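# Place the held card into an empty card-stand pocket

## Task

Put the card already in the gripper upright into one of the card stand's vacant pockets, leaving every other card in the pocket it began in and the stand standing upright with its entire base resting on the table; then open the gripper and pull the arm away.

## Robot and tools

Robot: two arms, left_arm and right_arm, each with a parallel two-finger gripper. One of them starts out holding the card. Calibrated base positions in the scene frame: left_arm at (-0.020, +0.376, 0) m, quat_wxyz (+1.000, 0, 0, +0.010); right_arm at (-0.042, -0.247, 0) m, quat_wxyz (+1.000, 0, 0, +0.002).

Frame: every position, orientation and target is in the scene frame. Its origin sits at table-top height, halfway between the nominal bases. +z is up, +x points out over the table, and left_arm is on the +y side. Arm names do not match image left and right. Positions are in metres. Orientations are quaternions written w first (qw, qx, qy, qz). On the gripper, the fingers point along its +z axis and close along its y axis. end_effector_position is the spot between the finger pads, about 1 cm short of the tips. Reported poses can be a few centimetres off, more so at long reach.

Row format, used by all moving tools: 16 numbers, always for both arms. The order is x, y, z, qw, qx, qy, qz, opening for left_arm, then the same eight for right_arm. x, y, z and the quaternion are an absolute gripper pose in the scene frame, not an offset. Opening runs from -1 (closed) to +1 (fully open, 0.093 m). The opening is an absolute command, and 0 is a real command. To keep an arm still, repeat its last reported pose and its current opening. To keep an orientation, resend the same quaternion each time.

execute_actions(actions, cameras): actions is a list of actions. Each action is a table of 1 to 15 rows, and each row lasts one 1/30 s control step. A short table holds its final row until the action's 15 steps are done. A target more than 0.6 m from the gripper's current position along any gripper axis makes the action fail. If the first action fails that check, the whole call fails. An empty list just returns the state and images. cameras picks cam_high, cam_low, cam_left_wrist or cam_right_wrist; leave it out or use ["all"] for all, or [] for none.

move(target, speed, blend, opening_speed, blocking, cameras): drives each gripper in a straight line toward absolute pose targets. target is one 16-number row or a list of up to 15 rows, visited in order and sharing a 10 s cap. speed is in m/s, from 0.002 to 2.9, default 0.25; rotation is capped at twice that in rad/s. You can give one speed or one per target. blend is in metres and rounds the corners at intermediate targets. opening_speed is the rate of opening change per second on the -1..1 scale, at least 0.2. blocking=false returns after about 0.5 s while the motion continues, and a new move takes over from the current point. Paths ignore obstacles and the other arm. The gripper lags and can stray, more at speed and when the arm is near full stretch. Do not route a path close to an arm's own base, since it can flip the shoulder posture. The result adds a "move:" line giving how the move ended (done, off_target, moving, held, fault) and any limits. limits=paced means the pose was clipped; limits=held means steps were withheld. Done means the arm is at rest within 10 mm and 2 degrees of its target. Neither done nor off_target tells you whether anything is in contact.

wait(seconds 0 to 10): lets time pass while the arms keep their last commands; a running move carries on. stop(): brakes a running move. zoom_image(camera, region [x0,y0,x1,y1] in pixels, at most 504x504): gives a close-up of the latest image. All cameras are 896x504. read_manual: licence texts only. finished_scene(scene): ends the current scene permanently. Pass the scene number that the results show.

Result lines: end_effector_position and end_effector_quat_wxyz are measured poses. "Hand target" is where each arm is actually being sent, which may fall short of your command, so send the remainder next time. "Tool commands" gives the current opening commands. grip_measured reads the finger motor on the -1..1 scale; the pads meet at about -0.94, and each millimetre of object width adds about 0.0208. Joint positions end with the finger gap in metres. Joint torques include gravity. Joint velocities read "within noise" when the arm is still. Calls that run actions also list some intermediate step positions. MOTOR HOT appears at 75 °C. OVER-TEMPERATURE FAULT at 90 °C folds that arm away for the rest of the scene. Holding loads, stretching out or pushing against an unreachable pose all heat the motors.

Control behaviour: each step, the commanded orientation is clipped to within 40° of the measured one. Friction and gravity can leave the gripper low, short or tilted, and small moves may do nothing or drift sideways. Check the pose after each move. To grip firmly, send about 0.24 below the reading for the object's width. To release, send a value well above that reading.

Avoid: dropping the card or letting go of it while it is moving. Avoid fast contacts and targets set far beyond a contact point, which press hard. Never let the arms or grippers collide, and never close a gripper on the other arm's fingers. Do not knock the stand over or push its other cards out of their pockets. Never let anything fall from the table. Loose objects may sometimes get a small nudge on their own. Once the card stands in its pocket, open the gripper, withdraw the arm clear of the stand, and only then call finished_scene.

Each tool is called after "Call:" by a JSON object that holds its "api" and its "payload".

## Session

Call:
{"api": "execute_actions", "payload": {"actions": []}}

Scene clock: 0.00 s.
left_arm: end_effector_position=(+0.3914, +0.2719, +0.2414) grip_measured=-0.987 end_effector_quat_wxyz=(+0.323, +0.628, +0.687, +0.172) | right_arm: end_effector_position=(+0.2672, -0.2003, +0.4978) grip_measured=+1.000 end_effector_quat_wxyz=(+0.833, -0.012, +0.553, -0.022)
Joint positions: left_arm=[-0.268 1.535 1.46 -0.747 0.002 1.232 0] | right_arm=[0.298 0.897 0.992 0.321 0.283 -0.17 0.093]
Joint velocities: within noise
Joint torques (N m): no reading
Heat: left arm: 33 °C; right arm: 37 °C.
Hand target: left_arm +0.3907, +0.2723, +0.2447; +0.325, +0.627, +0.686, +0.174 | right_arm +0.2653, -0.2009, +0.5017; +0.835, -0.010, +0.550, -0.021
Tool commands: left_gripper/opening=-1.0 right_gripper/opening=+1.0

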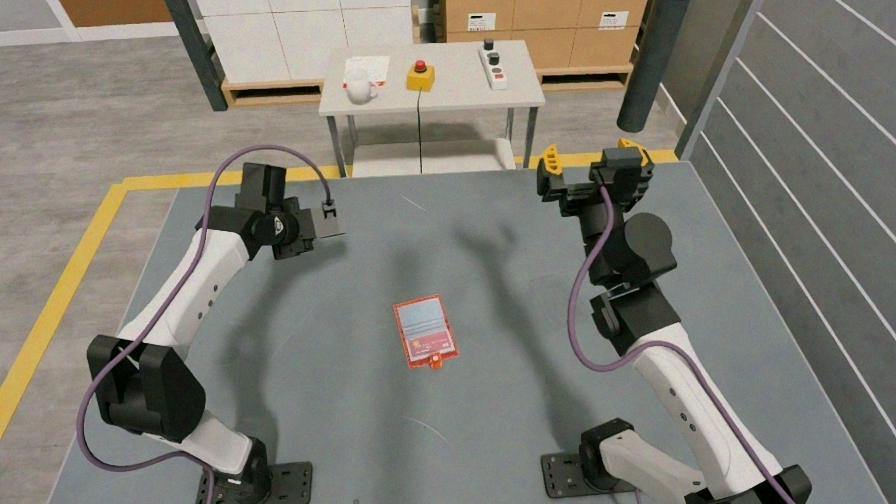

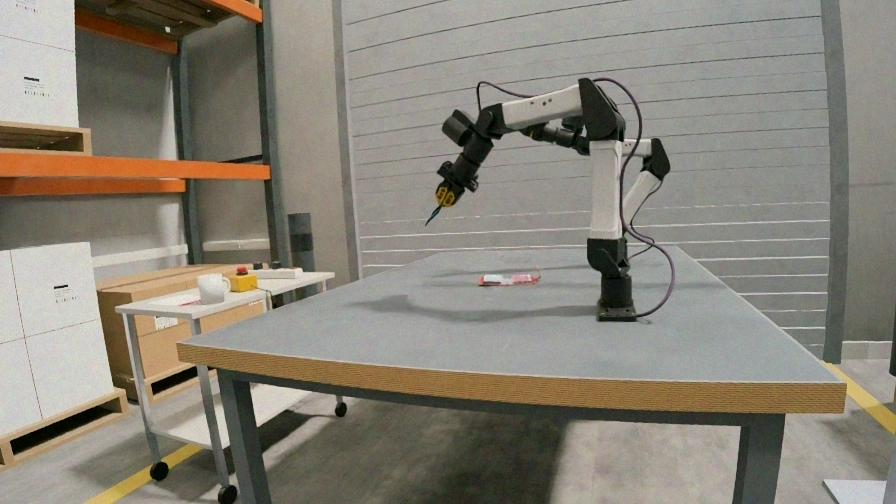

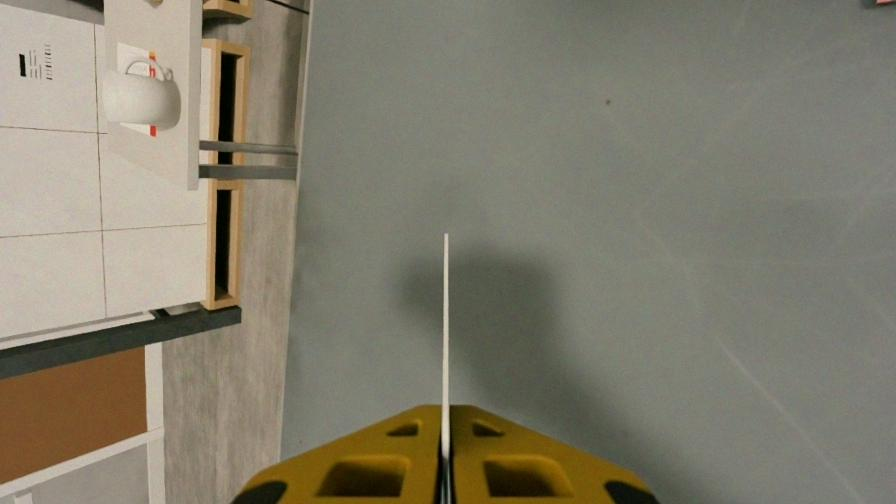

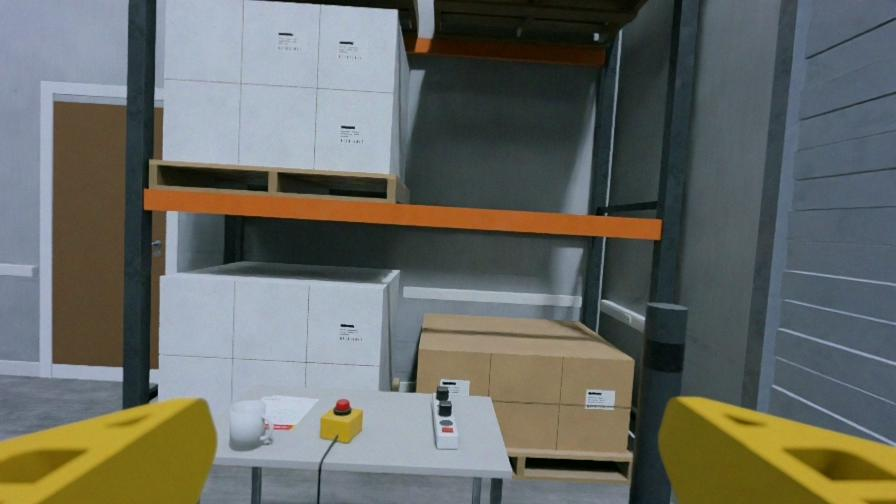

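Call:
{"api": "zoom_image", "payload": {"camera": "cam_high", "region": [500, 240, 700, 400]}}

Call:
{"api": "zoom_image", "payload": {"camera": "cam_high", "region": [370, 280, 480, 380]}}

Call:
{"api": "zoom_image", "payload": {"camera": "cam_high", "region": [250, 170, 370, 270]}}

Scaled by 2.520 from the camera's 896x504 image, which has a finer 1280x720 frame.

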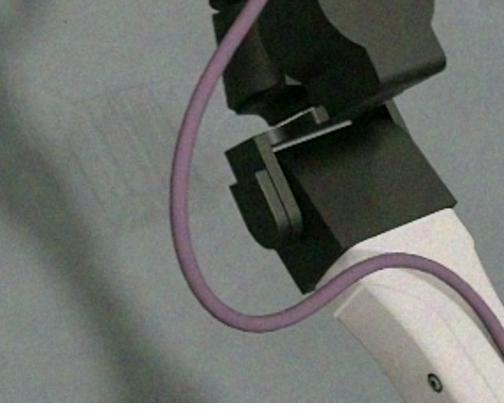

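Scaled by 4.582 from the camera's 896x504 image, which has a finer 1280x720 frame.

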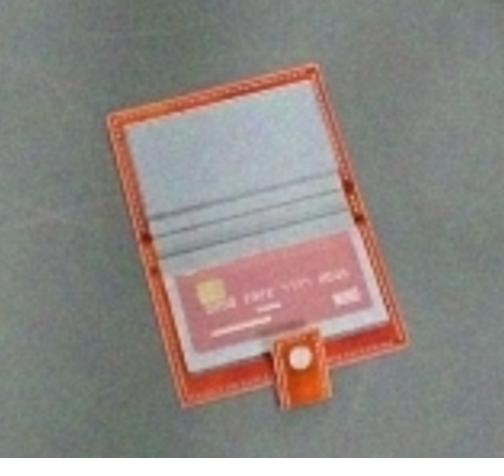

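Scaled by 4.200 from the camera's 896x504 image, which has a finer 1280x720 frame.

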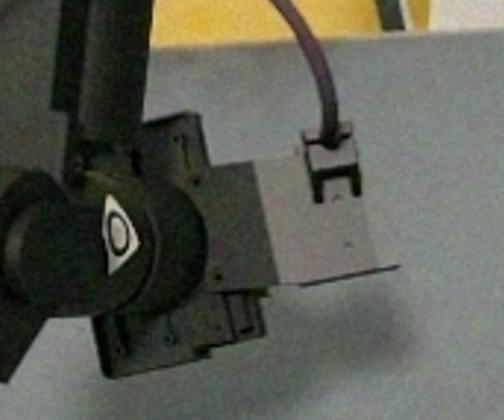

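Call:
{"api": "move", "payload": {"target": [0.28, 0.19, 0.25, 0.707, 0, 0.707, 0, -1.0, 0.29, -0.22, 0.22, 0.2164, 0.0, 0.9763, 0.0, 1.0]}}

Call:
{"api": "zoom_image", "payload": {"camera": "cam_right_wrist", "region": [250, 50, 700, 450]}}

Scene clock: 18.73 s.
left_arm: end_effector_position=(+0.2807, +0.1894, +0.2560) grip_measured=-0.987 end_effector_quat_wxyz=(+0.709, +0.005, +0.705, -0.002) | right_arm: end_effector_position=(+0.2869, -0.2200, +0.2127) grip_measured=+1.000 end_effector_quat_wxyz=(+0.211, -0.002, +0.978, -0.005)
Joint positions: left_arm=[-0.971 1.201 0.529 0.682 -0.941 0.012 0] | right_arm=[0.107 1.44 1.433 -1.143 0.054 0.096 0.093]
Joint torques (N m): left_arm=[-0.13 -1.74 6.49 2.21 -0.04 -0.04] | right_arm=[-0.7 -4.83 8.46 1.31 -0.05 -0.12]
Heat: left arm: 35 °C; right arm: 40 °C.
Hand target: left_arm +0.2800, +0.1900, +0.2501; +0.707, +0.000, +0.707, +0.000 | right_arm +0.2899, -0.2200, +0.2200; +0.217, +0.000, +0.976, +0.000
Off the commanded pose: left_arm 0.006 m, 1 deg | right_arm 0.008 m, 1 deg.
move: done

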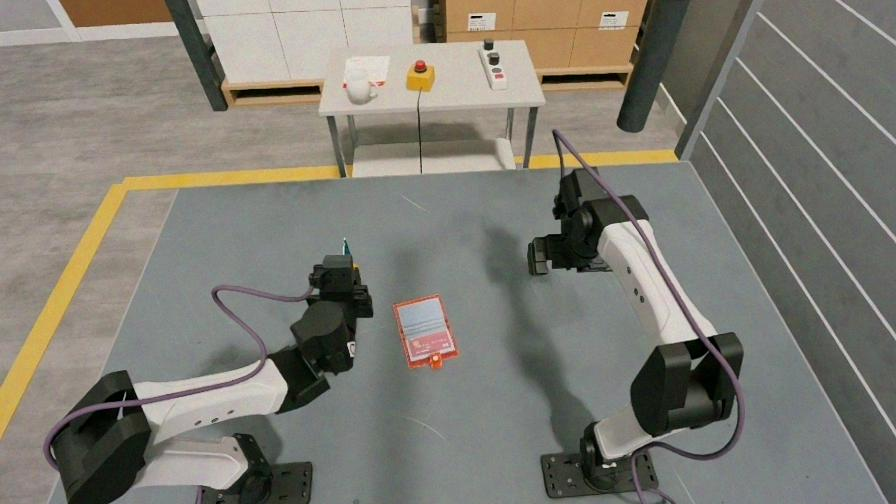

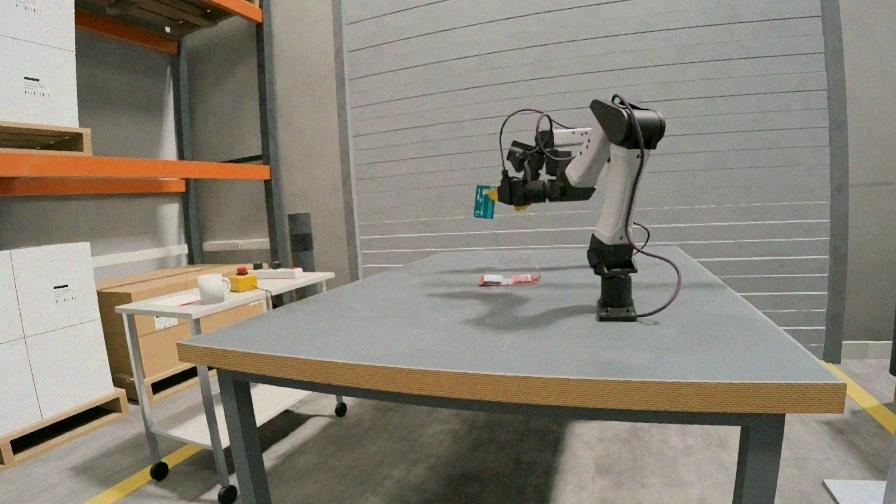

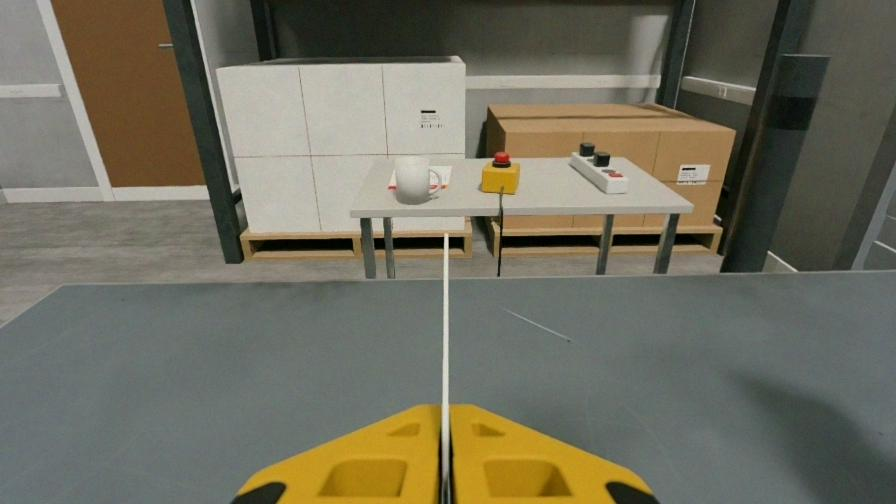

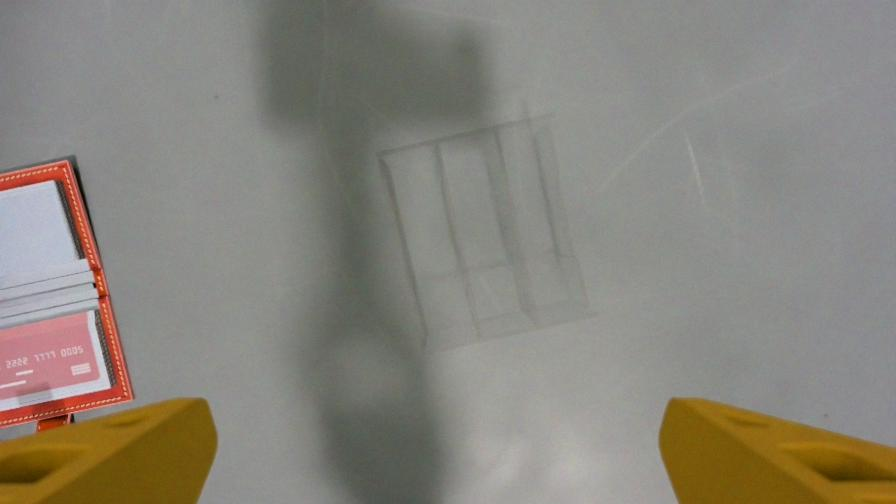

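Scaled by 1.120 from the camera's 896x504 image, which has a finer 1280x720 frame.

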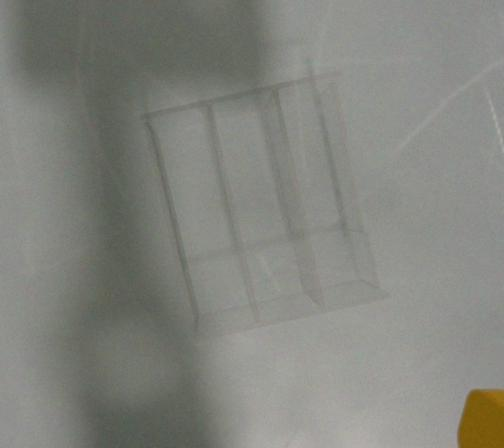

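Call:
{"api": "move", "payload": {"target": [0.28, 0.19, 0.25, 0.707, 0, 0.707, 0, -1.0, 0.27, -0.011, 0.27, 0.561, -0.43, 0.561, 0.43, 1.0], "cameras": ["cam_high","cam_right_wrist"]}}

Call:
{"api": "zoom_image", "payload": {"camera": "cam_right_wrist", "region": [290, 140, 510, 330]}}

Scene clock: 35.13 s.
left_arm: end_effector_position=(+0.2806, +0.1896, +0.2561) grip_measured=-0.987 end_effector_quat_wxyz=(+0.710, +0.004, +0.705, -0.002) | right_arm: end_effector_position=(+0.2726, -0.0132, +0.2770) grip_measured=+1.000 end_effector_quat_wxyz=(+0.568, -0.428, +0.561, +0.423)
Joint positions: left_arm=[-0.971 1.201 0.529 0.684 -0.942 0.012 0] | right_arm=[0.259 1.384 0.75 0.641 -1.029 -0.006 0.093]
Joint torques (N m): left_arm=[-0.13 -1.74 6.46 2.21 -0.05 -0.04] | right_arm=[0.32 -4.19 5.27 2.35 -0.12 -0.06]
Heat: left arm: 35 °C; right arm: 40 °C.
Hand target: left_arm +0.2799, +0.1901, +0.2500; +0.707, +0.000, +0.707, +0.000 | right_arm +0.2699, -0.0110, +0.2701; +0.561, -0.430, +0.561, +0.430
Off the commanded pose: left_arm 0.006 m, 1 deg | right_arm 0.008 m, 1 deg.
move: done
Images, in order (width x height): cam_high 896x504, cam_right_wrist 896x504.

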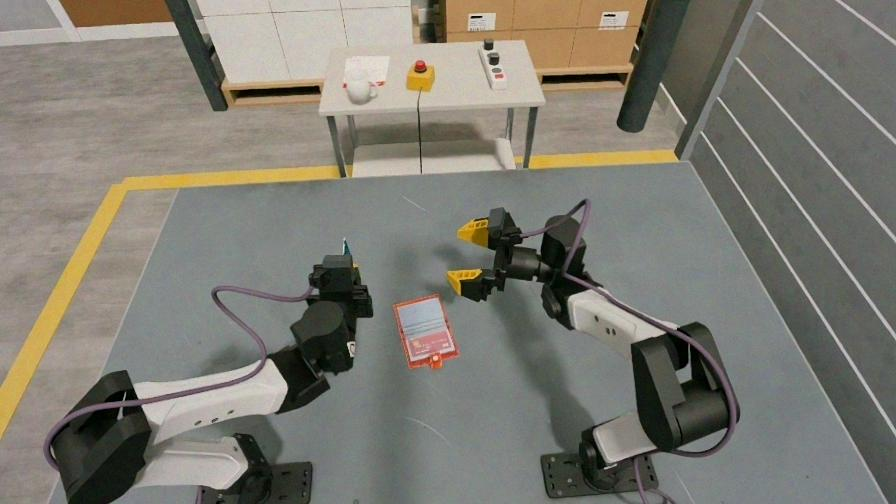

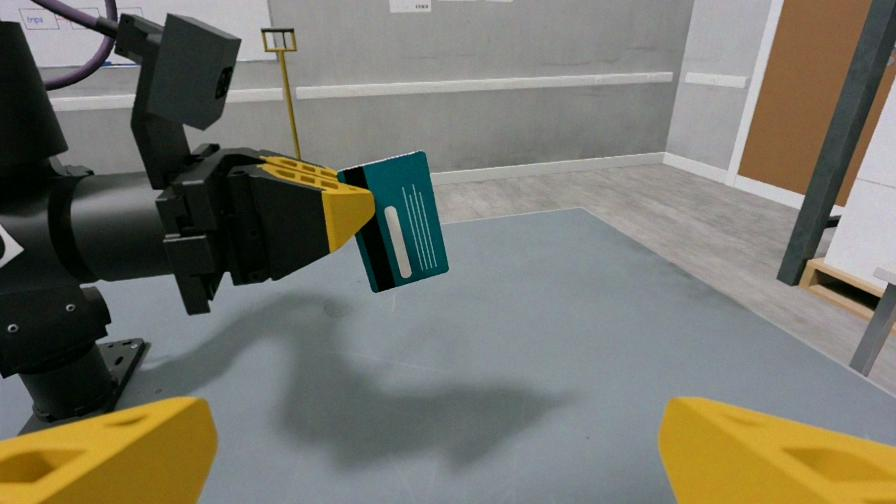

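Scaled by 2.291 from the camera's 896x504 image, which has a finer 1280x720 frame.

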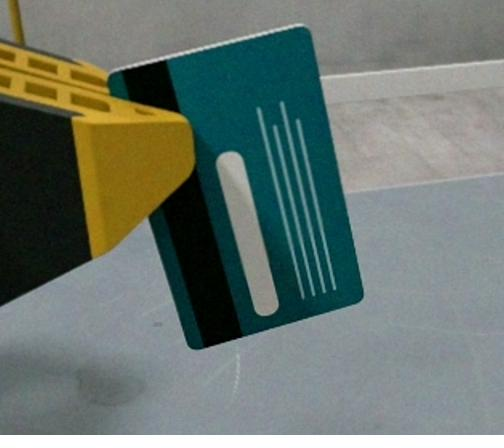

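Call:
{"api": "move", "payload": {"target": [0.25, 0.159, 0.262, 0.5, 0.5, 0.5, -0.5, -1.0, 0.25, 0.030, 0.262, 0.45, -0.5456, 0.5456, 0.45, 0.3]}}

Call:
{"api": "zoom_image", "payload": {"camera": "cam_right_wrist", "region": [200, 50, 700, 504]}}

Scene clock: 70.60 s.
left_arm: end_effector_position=(+0.2464, +0.1588, +0.2576) grip_measured=-0.987 end_effector_quat_wxyz=(+0.496, +0.496, +0.507, -0.501) | right_arm: end_effector_position=(+0.2485, +0.0263, +0.2549) grip_measured=+0.302 end_effector_quat_wxyz=(-0.447, +0.538, -0.557, -0.449)
Joint positions: left_arm=[-0.204 1.38 0.678 0.677 1.38 0.009 0] | right_arm=[0.357 1.481 1.031 -0.053 -1.148 -0.445 0.06]
Joint torques (N m): left_arm=[0.68 -2.58 9.03 1.86 0.26 0.05] | right_arm=[0.35 -5.2 9.02 1.83 -0.5 -0.24]
Heat: left arm: 36 °C; right arm: 40 °C.
Hand target: left_arm +0.2499, +0.1590, +0.2619; +0.500, +0.500, +0.500, -0.500 | right_arm +0.2499, +0.0298, +0.2619; -0.450, +0.545, -0.545, -0.450
Off the commanded pose: left_arm 0.006 m, 1 deg | right_arm 0.008 m, 2 deg.
move: done

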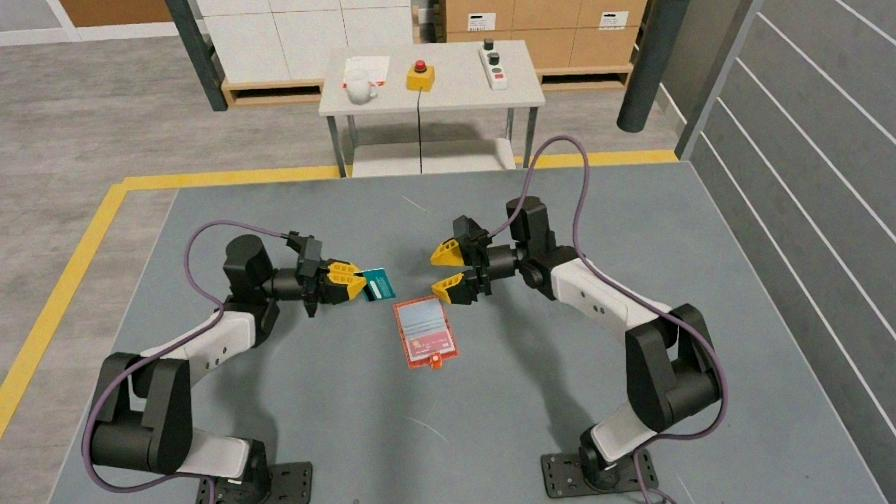

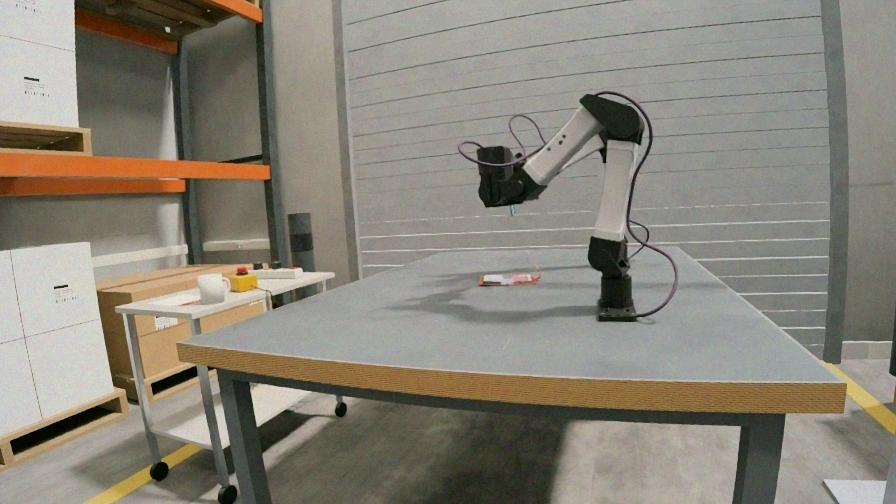

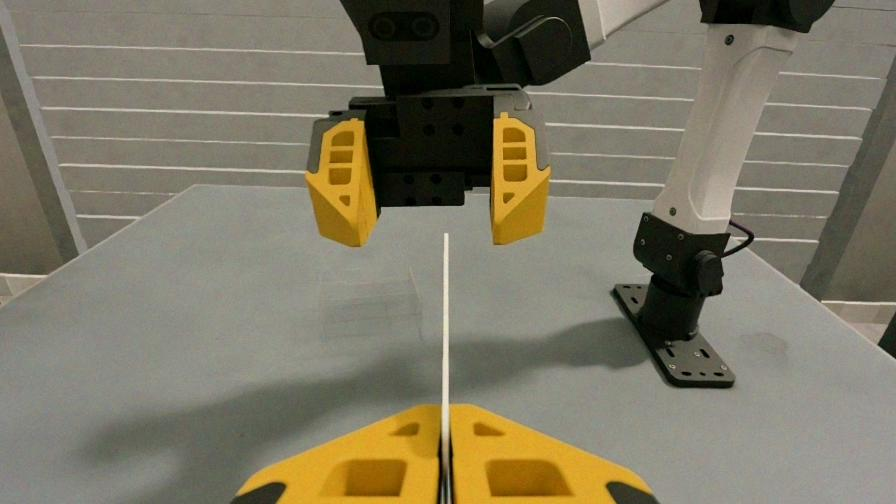

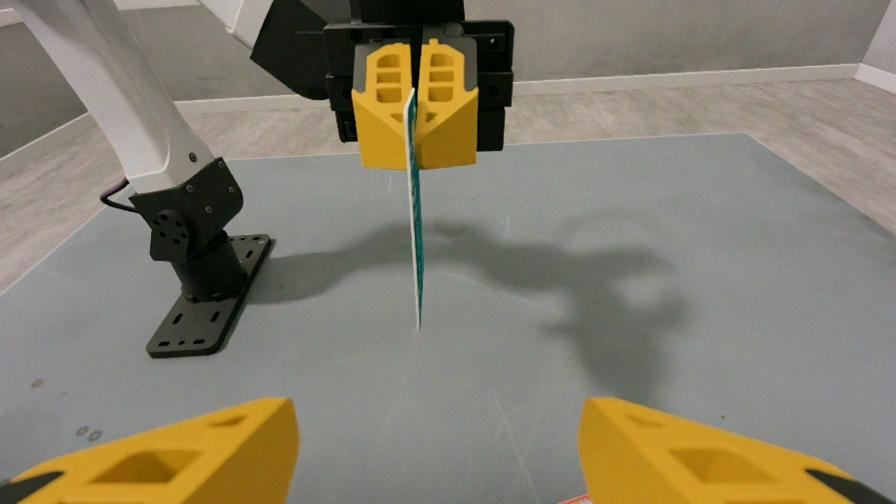

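Scaled by 1.008 from the camera's 896x504 image, which has a finer 1280x720 frame.

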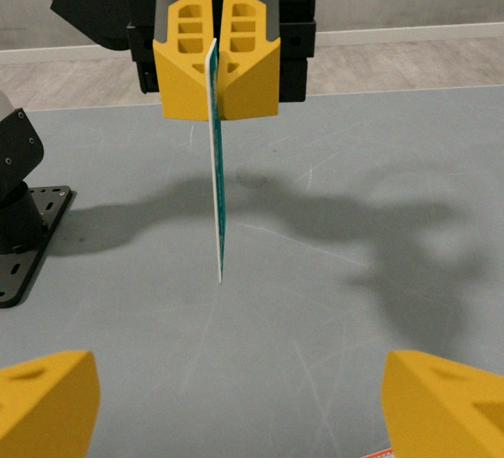

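Call:
{"api": "move", "payload": {"target": [0.25, 0.159, 0.262, 0.5, 0.5, 0.5, -0.5, -1.0, 0.242, 0.087, 0.263, 0.45, -0.5456, 0.5456, 0.45, 0.0], "speed": 0.1}}

Call:
{"api": "zoom_image", "payload": {"camera": "cam_right_wrist", "region": [200, 50, 700, 504]}}

Call:
{"api": "zoom_image", "payload": {"camera": "cam_high", "region": [320, 230, 460, 330]}}

Scene clock: 89.43 s.
left_arm: end_effector_position=(+0.2462, +0.1588, +0.2579) grip_measured=-0.987 end_effector_quat_wxyz=(+0.497, +0.496, +0.506, -0.501) | right_arm: end_effector_position=(+0.2355, +0.0822, +0.2529) grip_measured=+0.002 end_effector_quat_wxyz=(-0.436, +0.544, -0.555, -0.454)
Joint positions: left_arm=[-0.204 1.38 0.678 0.679 1.381 0.009 0] | right_arm=[0.529 1.538 1.054 0.083 -1.011 -0.314 0.045]
Joint torques (N m): left_arm=[0.68 -2.56 9.01 1.85 0.23 0.04] | right_arm=[0.13 -5.79 9.11 2.34 -0.22 -0.09]
Heat: left arm: 37 °C; right arm: 44 °C.
Hand target: left_arm +0.2499, +0.1590, +0.2619; +0.500, +0.500, +0.500, -0.500 | right_arm +0.2415, +0.0866, +0.2630; -0.450, +0.545, -0.546, -0.450
Off the commanded pose: left_arm 0.006 m, 1 deg | right_arm 0.013 m, 2 deg.
move: off_target (right_arm)

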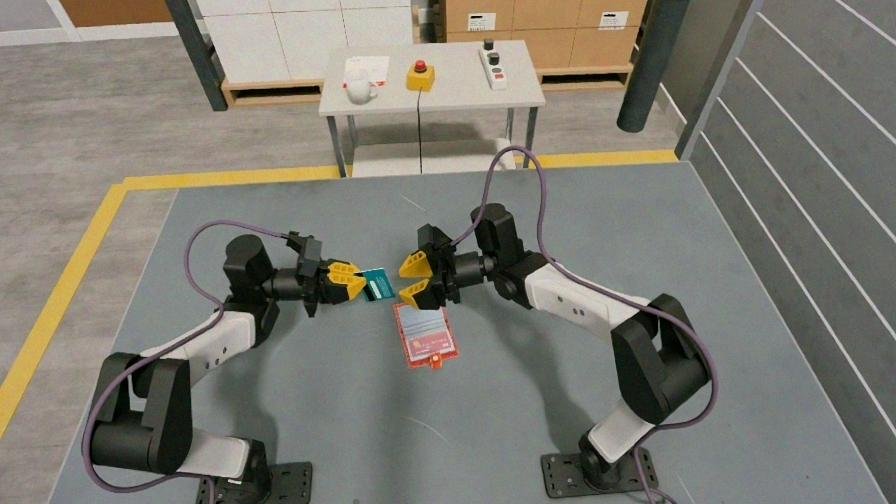

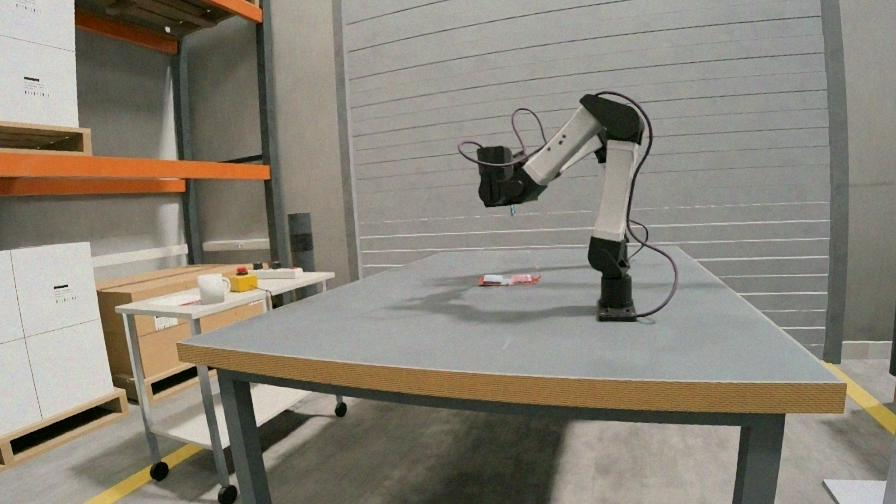

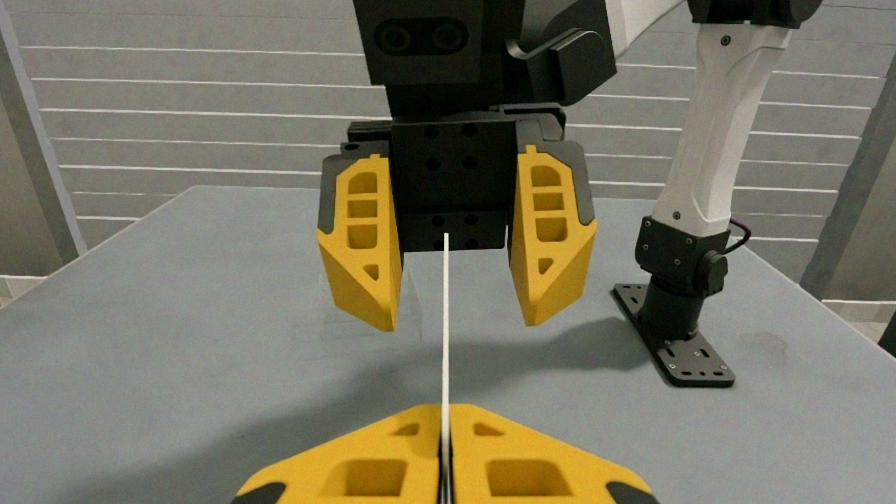

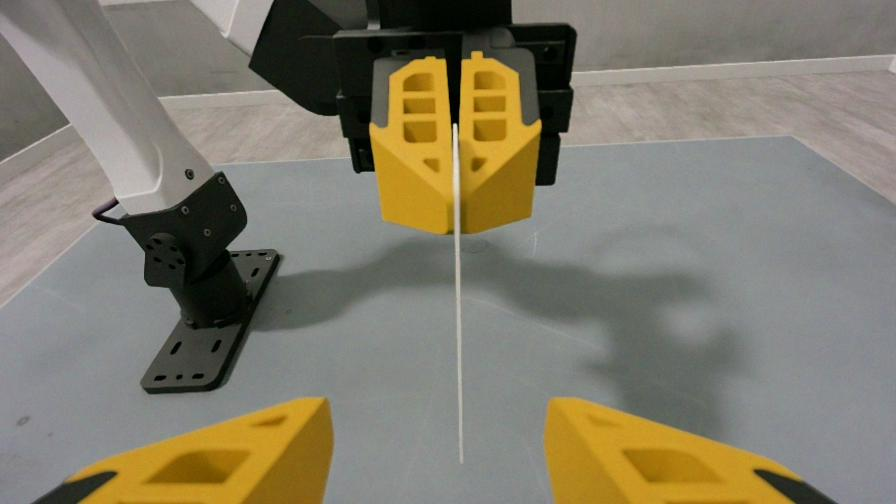

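Scaled by 1.008 from the camera's 896x504 image, which has a finer 1280x720 frame.

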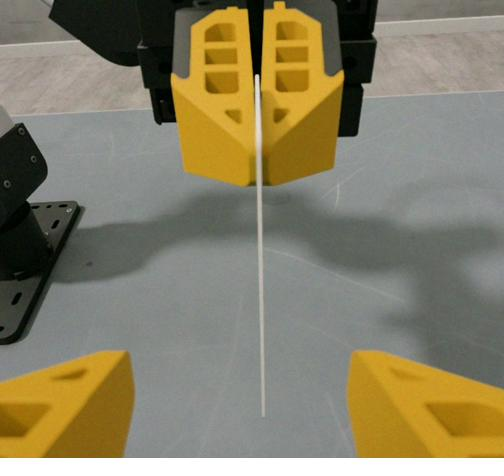

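Scaled by 3.600 from the camera's 896x504 image, which has a finer 1280x720 frame.

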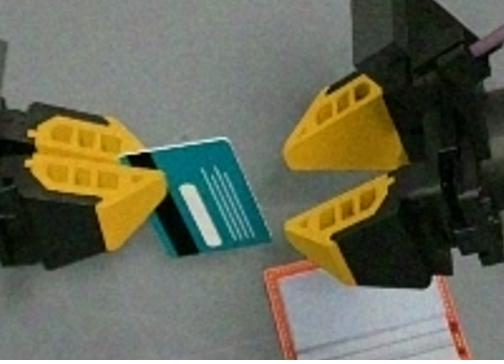

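Call:
{"api": "move", "payload": {"target": [0.25, 0.159, 0.262, 0.5, 0.5, 0.5, -0.5, -1.0, 0.2465, 0.1048, 0.259, 0.4559, -0.5527, 0.5385, 0.4441, -0.2], "speed": 0.06, "cameras": ["cam_high","cam_right_wrist"]}}

Call:
{"api": "zoom_image", "payload": {"camera": "cam_right_wrist", "region": [200, 50, 700, 504]}}

Call:
{"api": "zoom_image", "payload": {"camera": "cam_high", "region": [320, 230, 460, 330]}}

Scene clock: 133.87 s.
left_arm: end_effector_position=(+0.2462, +0.1588, +0.2579) grip_measured=-0.987 end_effector_quat_wxyz=(+0.497, +0.496, +0.506, -0.501) | right_arm: end_effector_position=(+0.2408, +0.0993, +0.2489) grip_measured=-0.198 end_effector_quat_wxyz=(-0.442, +0.550, -0.549, -0.448)
Joint positions: left_arm=[-0.204 1.38 0.678 0.68 1.381 0.009 0] | right_arm=[0.566 1.591 1.086 0.124 -0.975 -0.313 0.036]
Joint torques (N m): left_arm=[0.68 -2.56 9.01 1.86 0.24 0.03] | right_arm=[0.27 -6.35 9.1 2.36 -0.17 -0.1]
Heat: left arm: 39 °C; right arm: 49 °C.
Hand target: left_arm +0.2499, +0.1590, +0.2619; +0.500, +0.500, +0.500, -0.500 | right_arm +0.2460, +0.1043, +0.2590; -0.456, +0.553, -0.538, -0.444
Off the commanded pose: left_arm 0.006 m, 1 deg | right_arm 0.013 m, 2 deg.
move: off_target (right_arm)
Images, in order (width x height): cam_high 896x504, cam_right_wrist 896x504.

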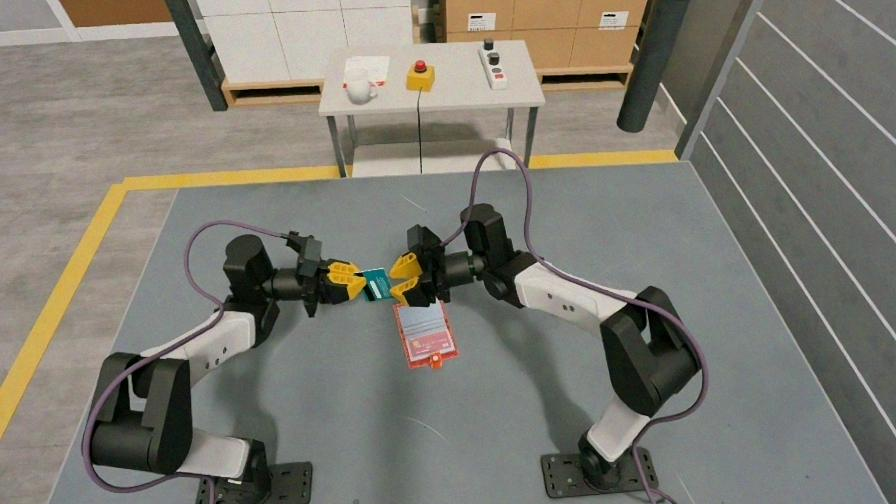

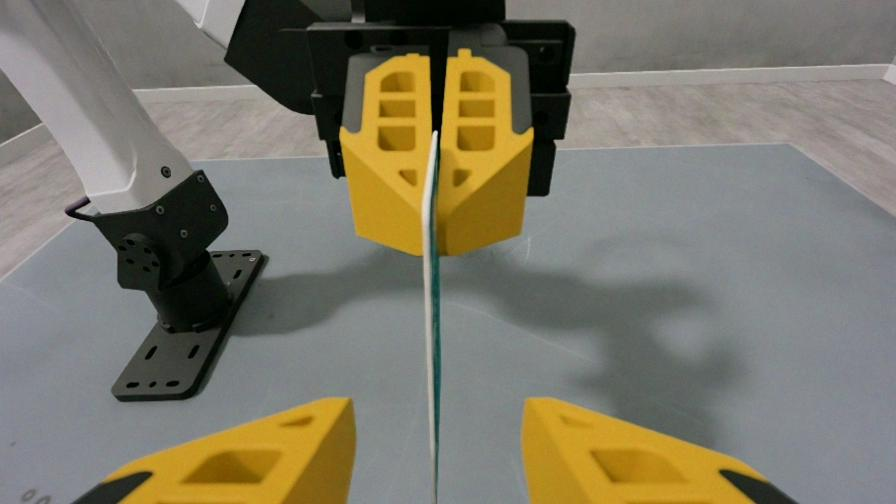

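Scaled by 1.008 from the camera's 896x504 image, which has a finer 1280x720 frame.

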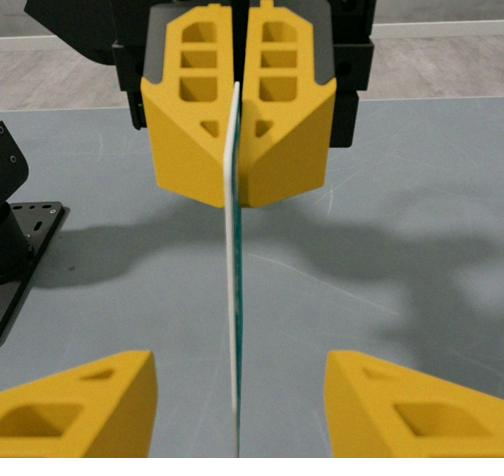

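Scaled by 3.600 from the camera's 896x504 image, which has a finer 1280x720 frame.

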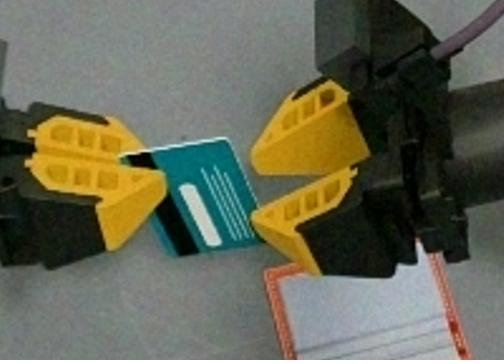

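Call:
{"api": "move", "payload": {"target": [0.25, 0.159, 0.262, 0.5, 0.5, 0.5, -0.5, -1.0, 0.2445, 0.1225, 0.2564, 0.4635, -0.5507, 0.5401, 0.4363, -0.2], "speed": 0.05, "cameras": ["cam_high","cam_right_wrist","cam_left_wrist"]}}

Call:
{"api": "zoom_image", "payload": {"camera": "cam_right_wrist", "region": [200, 50, 700, 504]}}

Call:
{"api": "zoom_image", "payload": {"camera": "cam_high", "region": [320, 230, 460, 330]}}

Scene clock: 148.53 s.
left_arm: end_effector_position=(+0.2462, +0.1588, +0.2579) grip_measured=-0.987 end_effector_quat_wxyz=(+0.497, +0.496, +0.506, -0.501) | right_arm: end_effector_position=(+0.2385, +0.1164, +0.2449) grip_measured=-0.198 end_effector_quat_wxyz=(-0.449, +0.550, -0.551, -0.439)
Joint positions: left_arm=[-0.204 1.38 0.678 0.68 1.381 0.009 0] | right_arm=[0.617 1.613 1.086 0.176 -0.908 -0.291 0.036]
Joint torques (N m): left_arm=[0.69 -2.55 8.99 1.86 0.23 0.03] | right_arm=[0.25 -6.53 9.37 2.44 -0.15 -0.06]
Heat: left arm: 40 °C; right arm: 47 °C.
Hand target: left_arm +0.2499, +0.1590, +0.2619; +0.500, +0.500, +0.500, -0.500 | right_arm +0.2440, +0.1219, +0.2565; -0.464, +0.551, -0.540, -0.436
Off the commanded pose: left_arm 0.006 m, 1 deg | right_arm 0.014 m, 2 deg.
move: off_target (right_arm)
Images, in order (width x height): cam_high 896x504, cam_left_wrist 896x504, cam_right_wrist 896x504.

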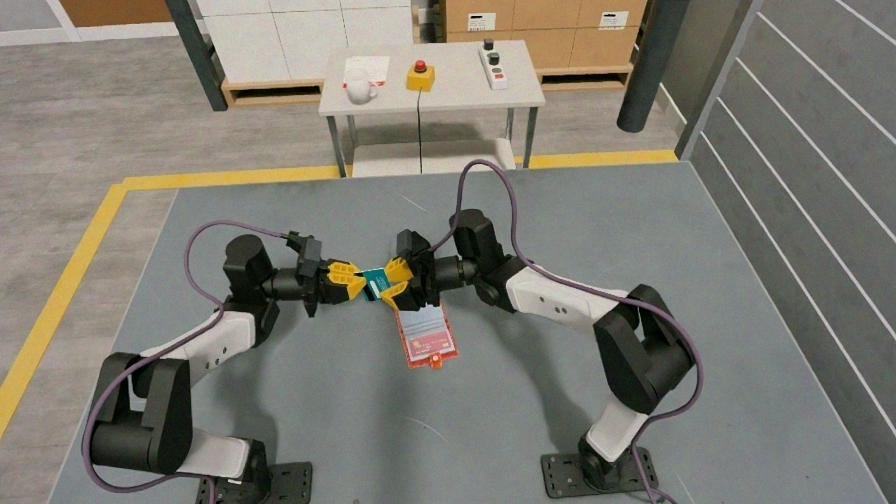

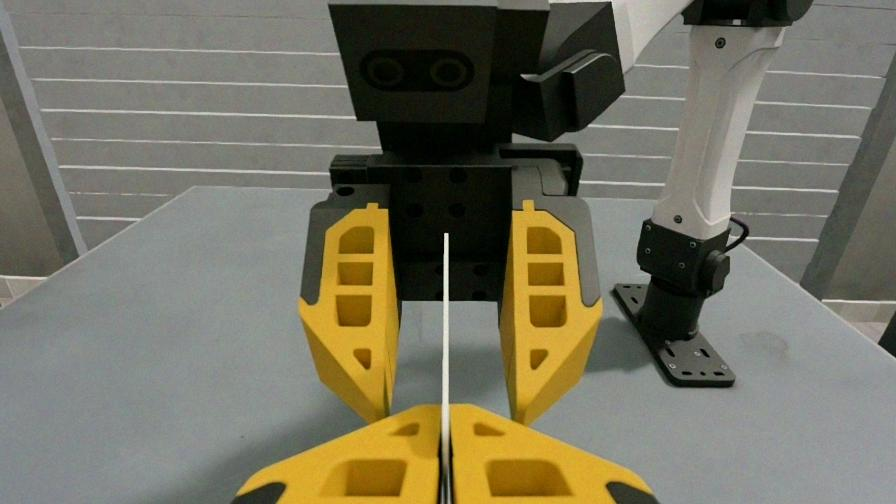

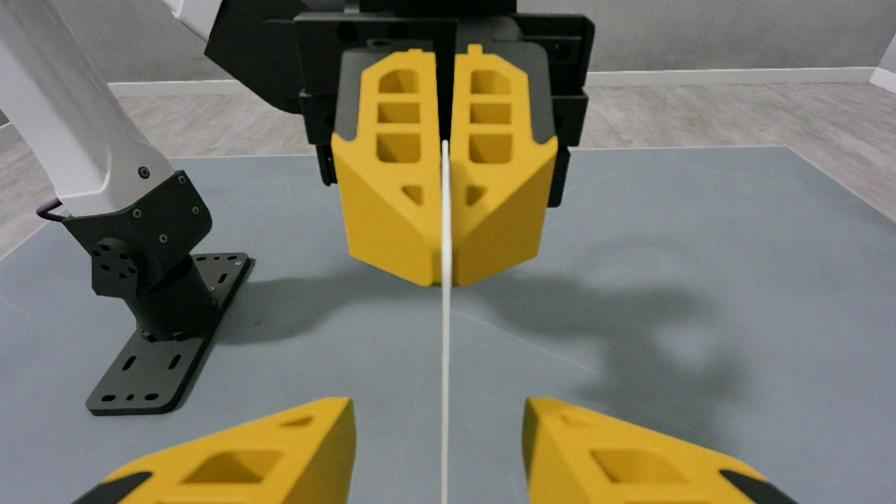

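Scaled by 1.008 from the camera's 896x504 image, which has a finer 1280x720 frame.

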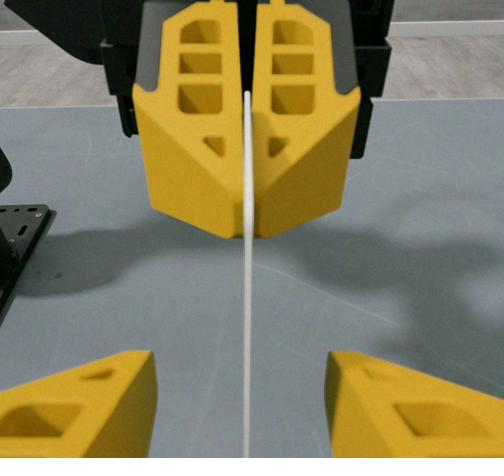

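Scaled by 3.600 from the camera's 896x504 image, which has a finer 1280x720 frame.

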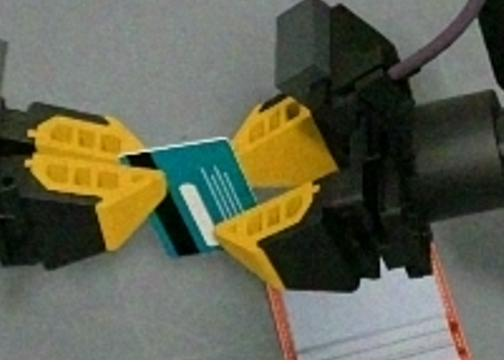

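Call:
{"api": "move", "payload": {"target": [0.25, 0.159, 0.262, 0.5, 0.5, 0.5, -0.5, -1.0, 0.2460, 0.1250, 0.2580, 0.4635, -0.5507, 0.5401, 0.4363, -0.5], "speed": 0.05, "cameras": ["cam_high","cam_right_wrist","cam_left_wrist"]}}

Call:
{"api": "zoom_image", "payload": {"camera": "cam_right_wrist", "region": [300, 280, 600, 504]}}

Scene clock: 161.07 s.
left_arm: end_effector_position=(+0.2462, +0.1588, +0.2580) grip_measured=-0.987 end_effector_quat_wxyz=(+0.497, +0.497, +0.505, -0.501) | right_arm: end_effector_position=(+0.2414, +0.1192, +0.2489) grip_measured=-0.498 end_effector_quat_wxyz=(-0.453, +0.550, -0.548, -0.438)
Joint positions: left_arm=[-0.204 1.38 0.678 0.681 1.381 0.009 0] | right_arm=[0.619 1.622 1.105 0.177 -0.904 -0.29 0.021]
Joint torques (N m): left_arm=[0.69 -2.56 8.99 1.86 0.23 0.03] | right_arm=[0.34 -6.61 9.14 2.39 -0.17 -0.08]
Heat: left arm: 40 °C; right arm: 47 °C.
Hand target: left_arm +0.2499, +0.1590, +0.2619; +0.500, +0.500, +0.500, -0.500 | right_arm +0.2457, +0.1246, +0.2579; -0.464, +0.551, -0.540, -0.436
Off the commanded pose: left_arm 0.006 m, 1 deg | right_arm 0.012 m, 2 deg.
move: off_target (right_arm)
Images, in order (width x height): cam_high 896x504, cam_left_wrist 896x504, cam_right_wrist 896x504.

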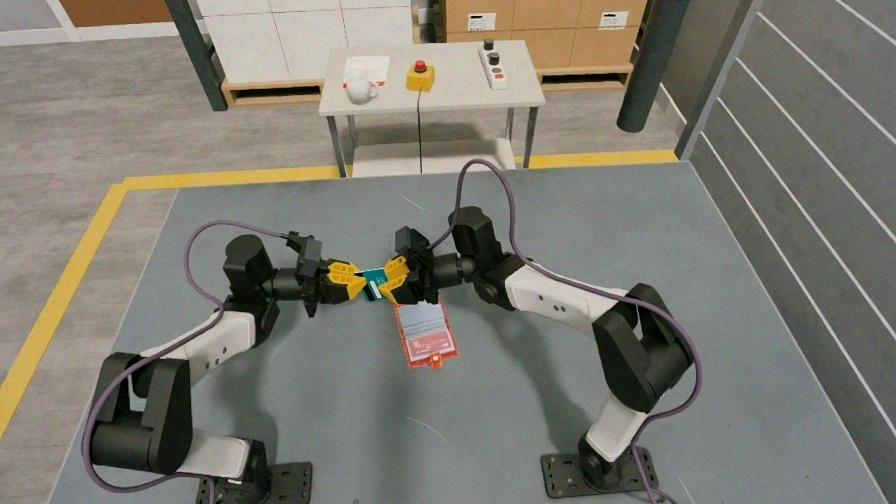

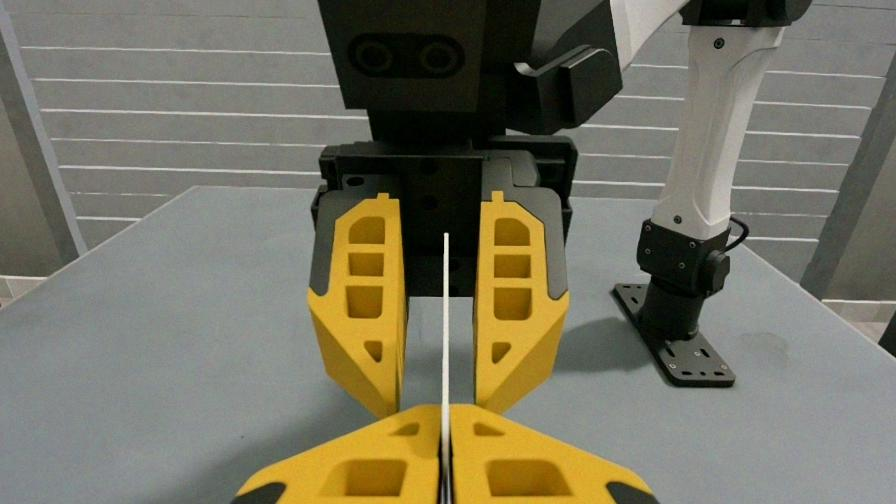

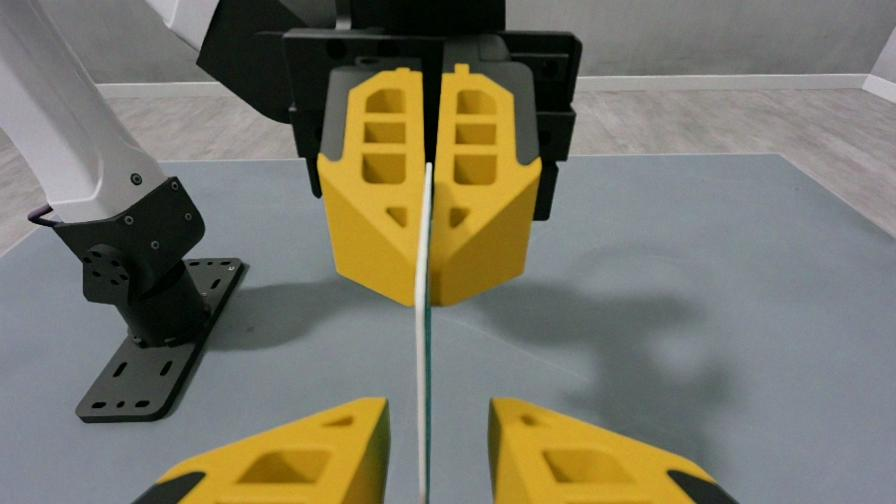

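Scaled by 1.680 from the camera's 896x504 image, which has a finer 1280x720 frame.

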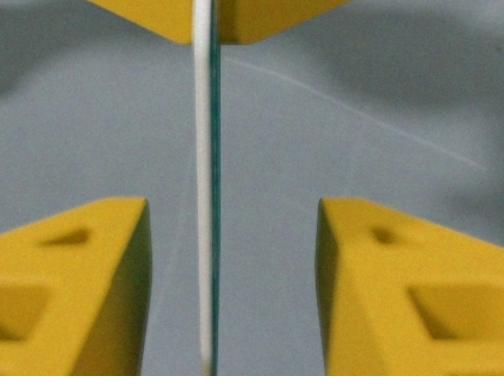

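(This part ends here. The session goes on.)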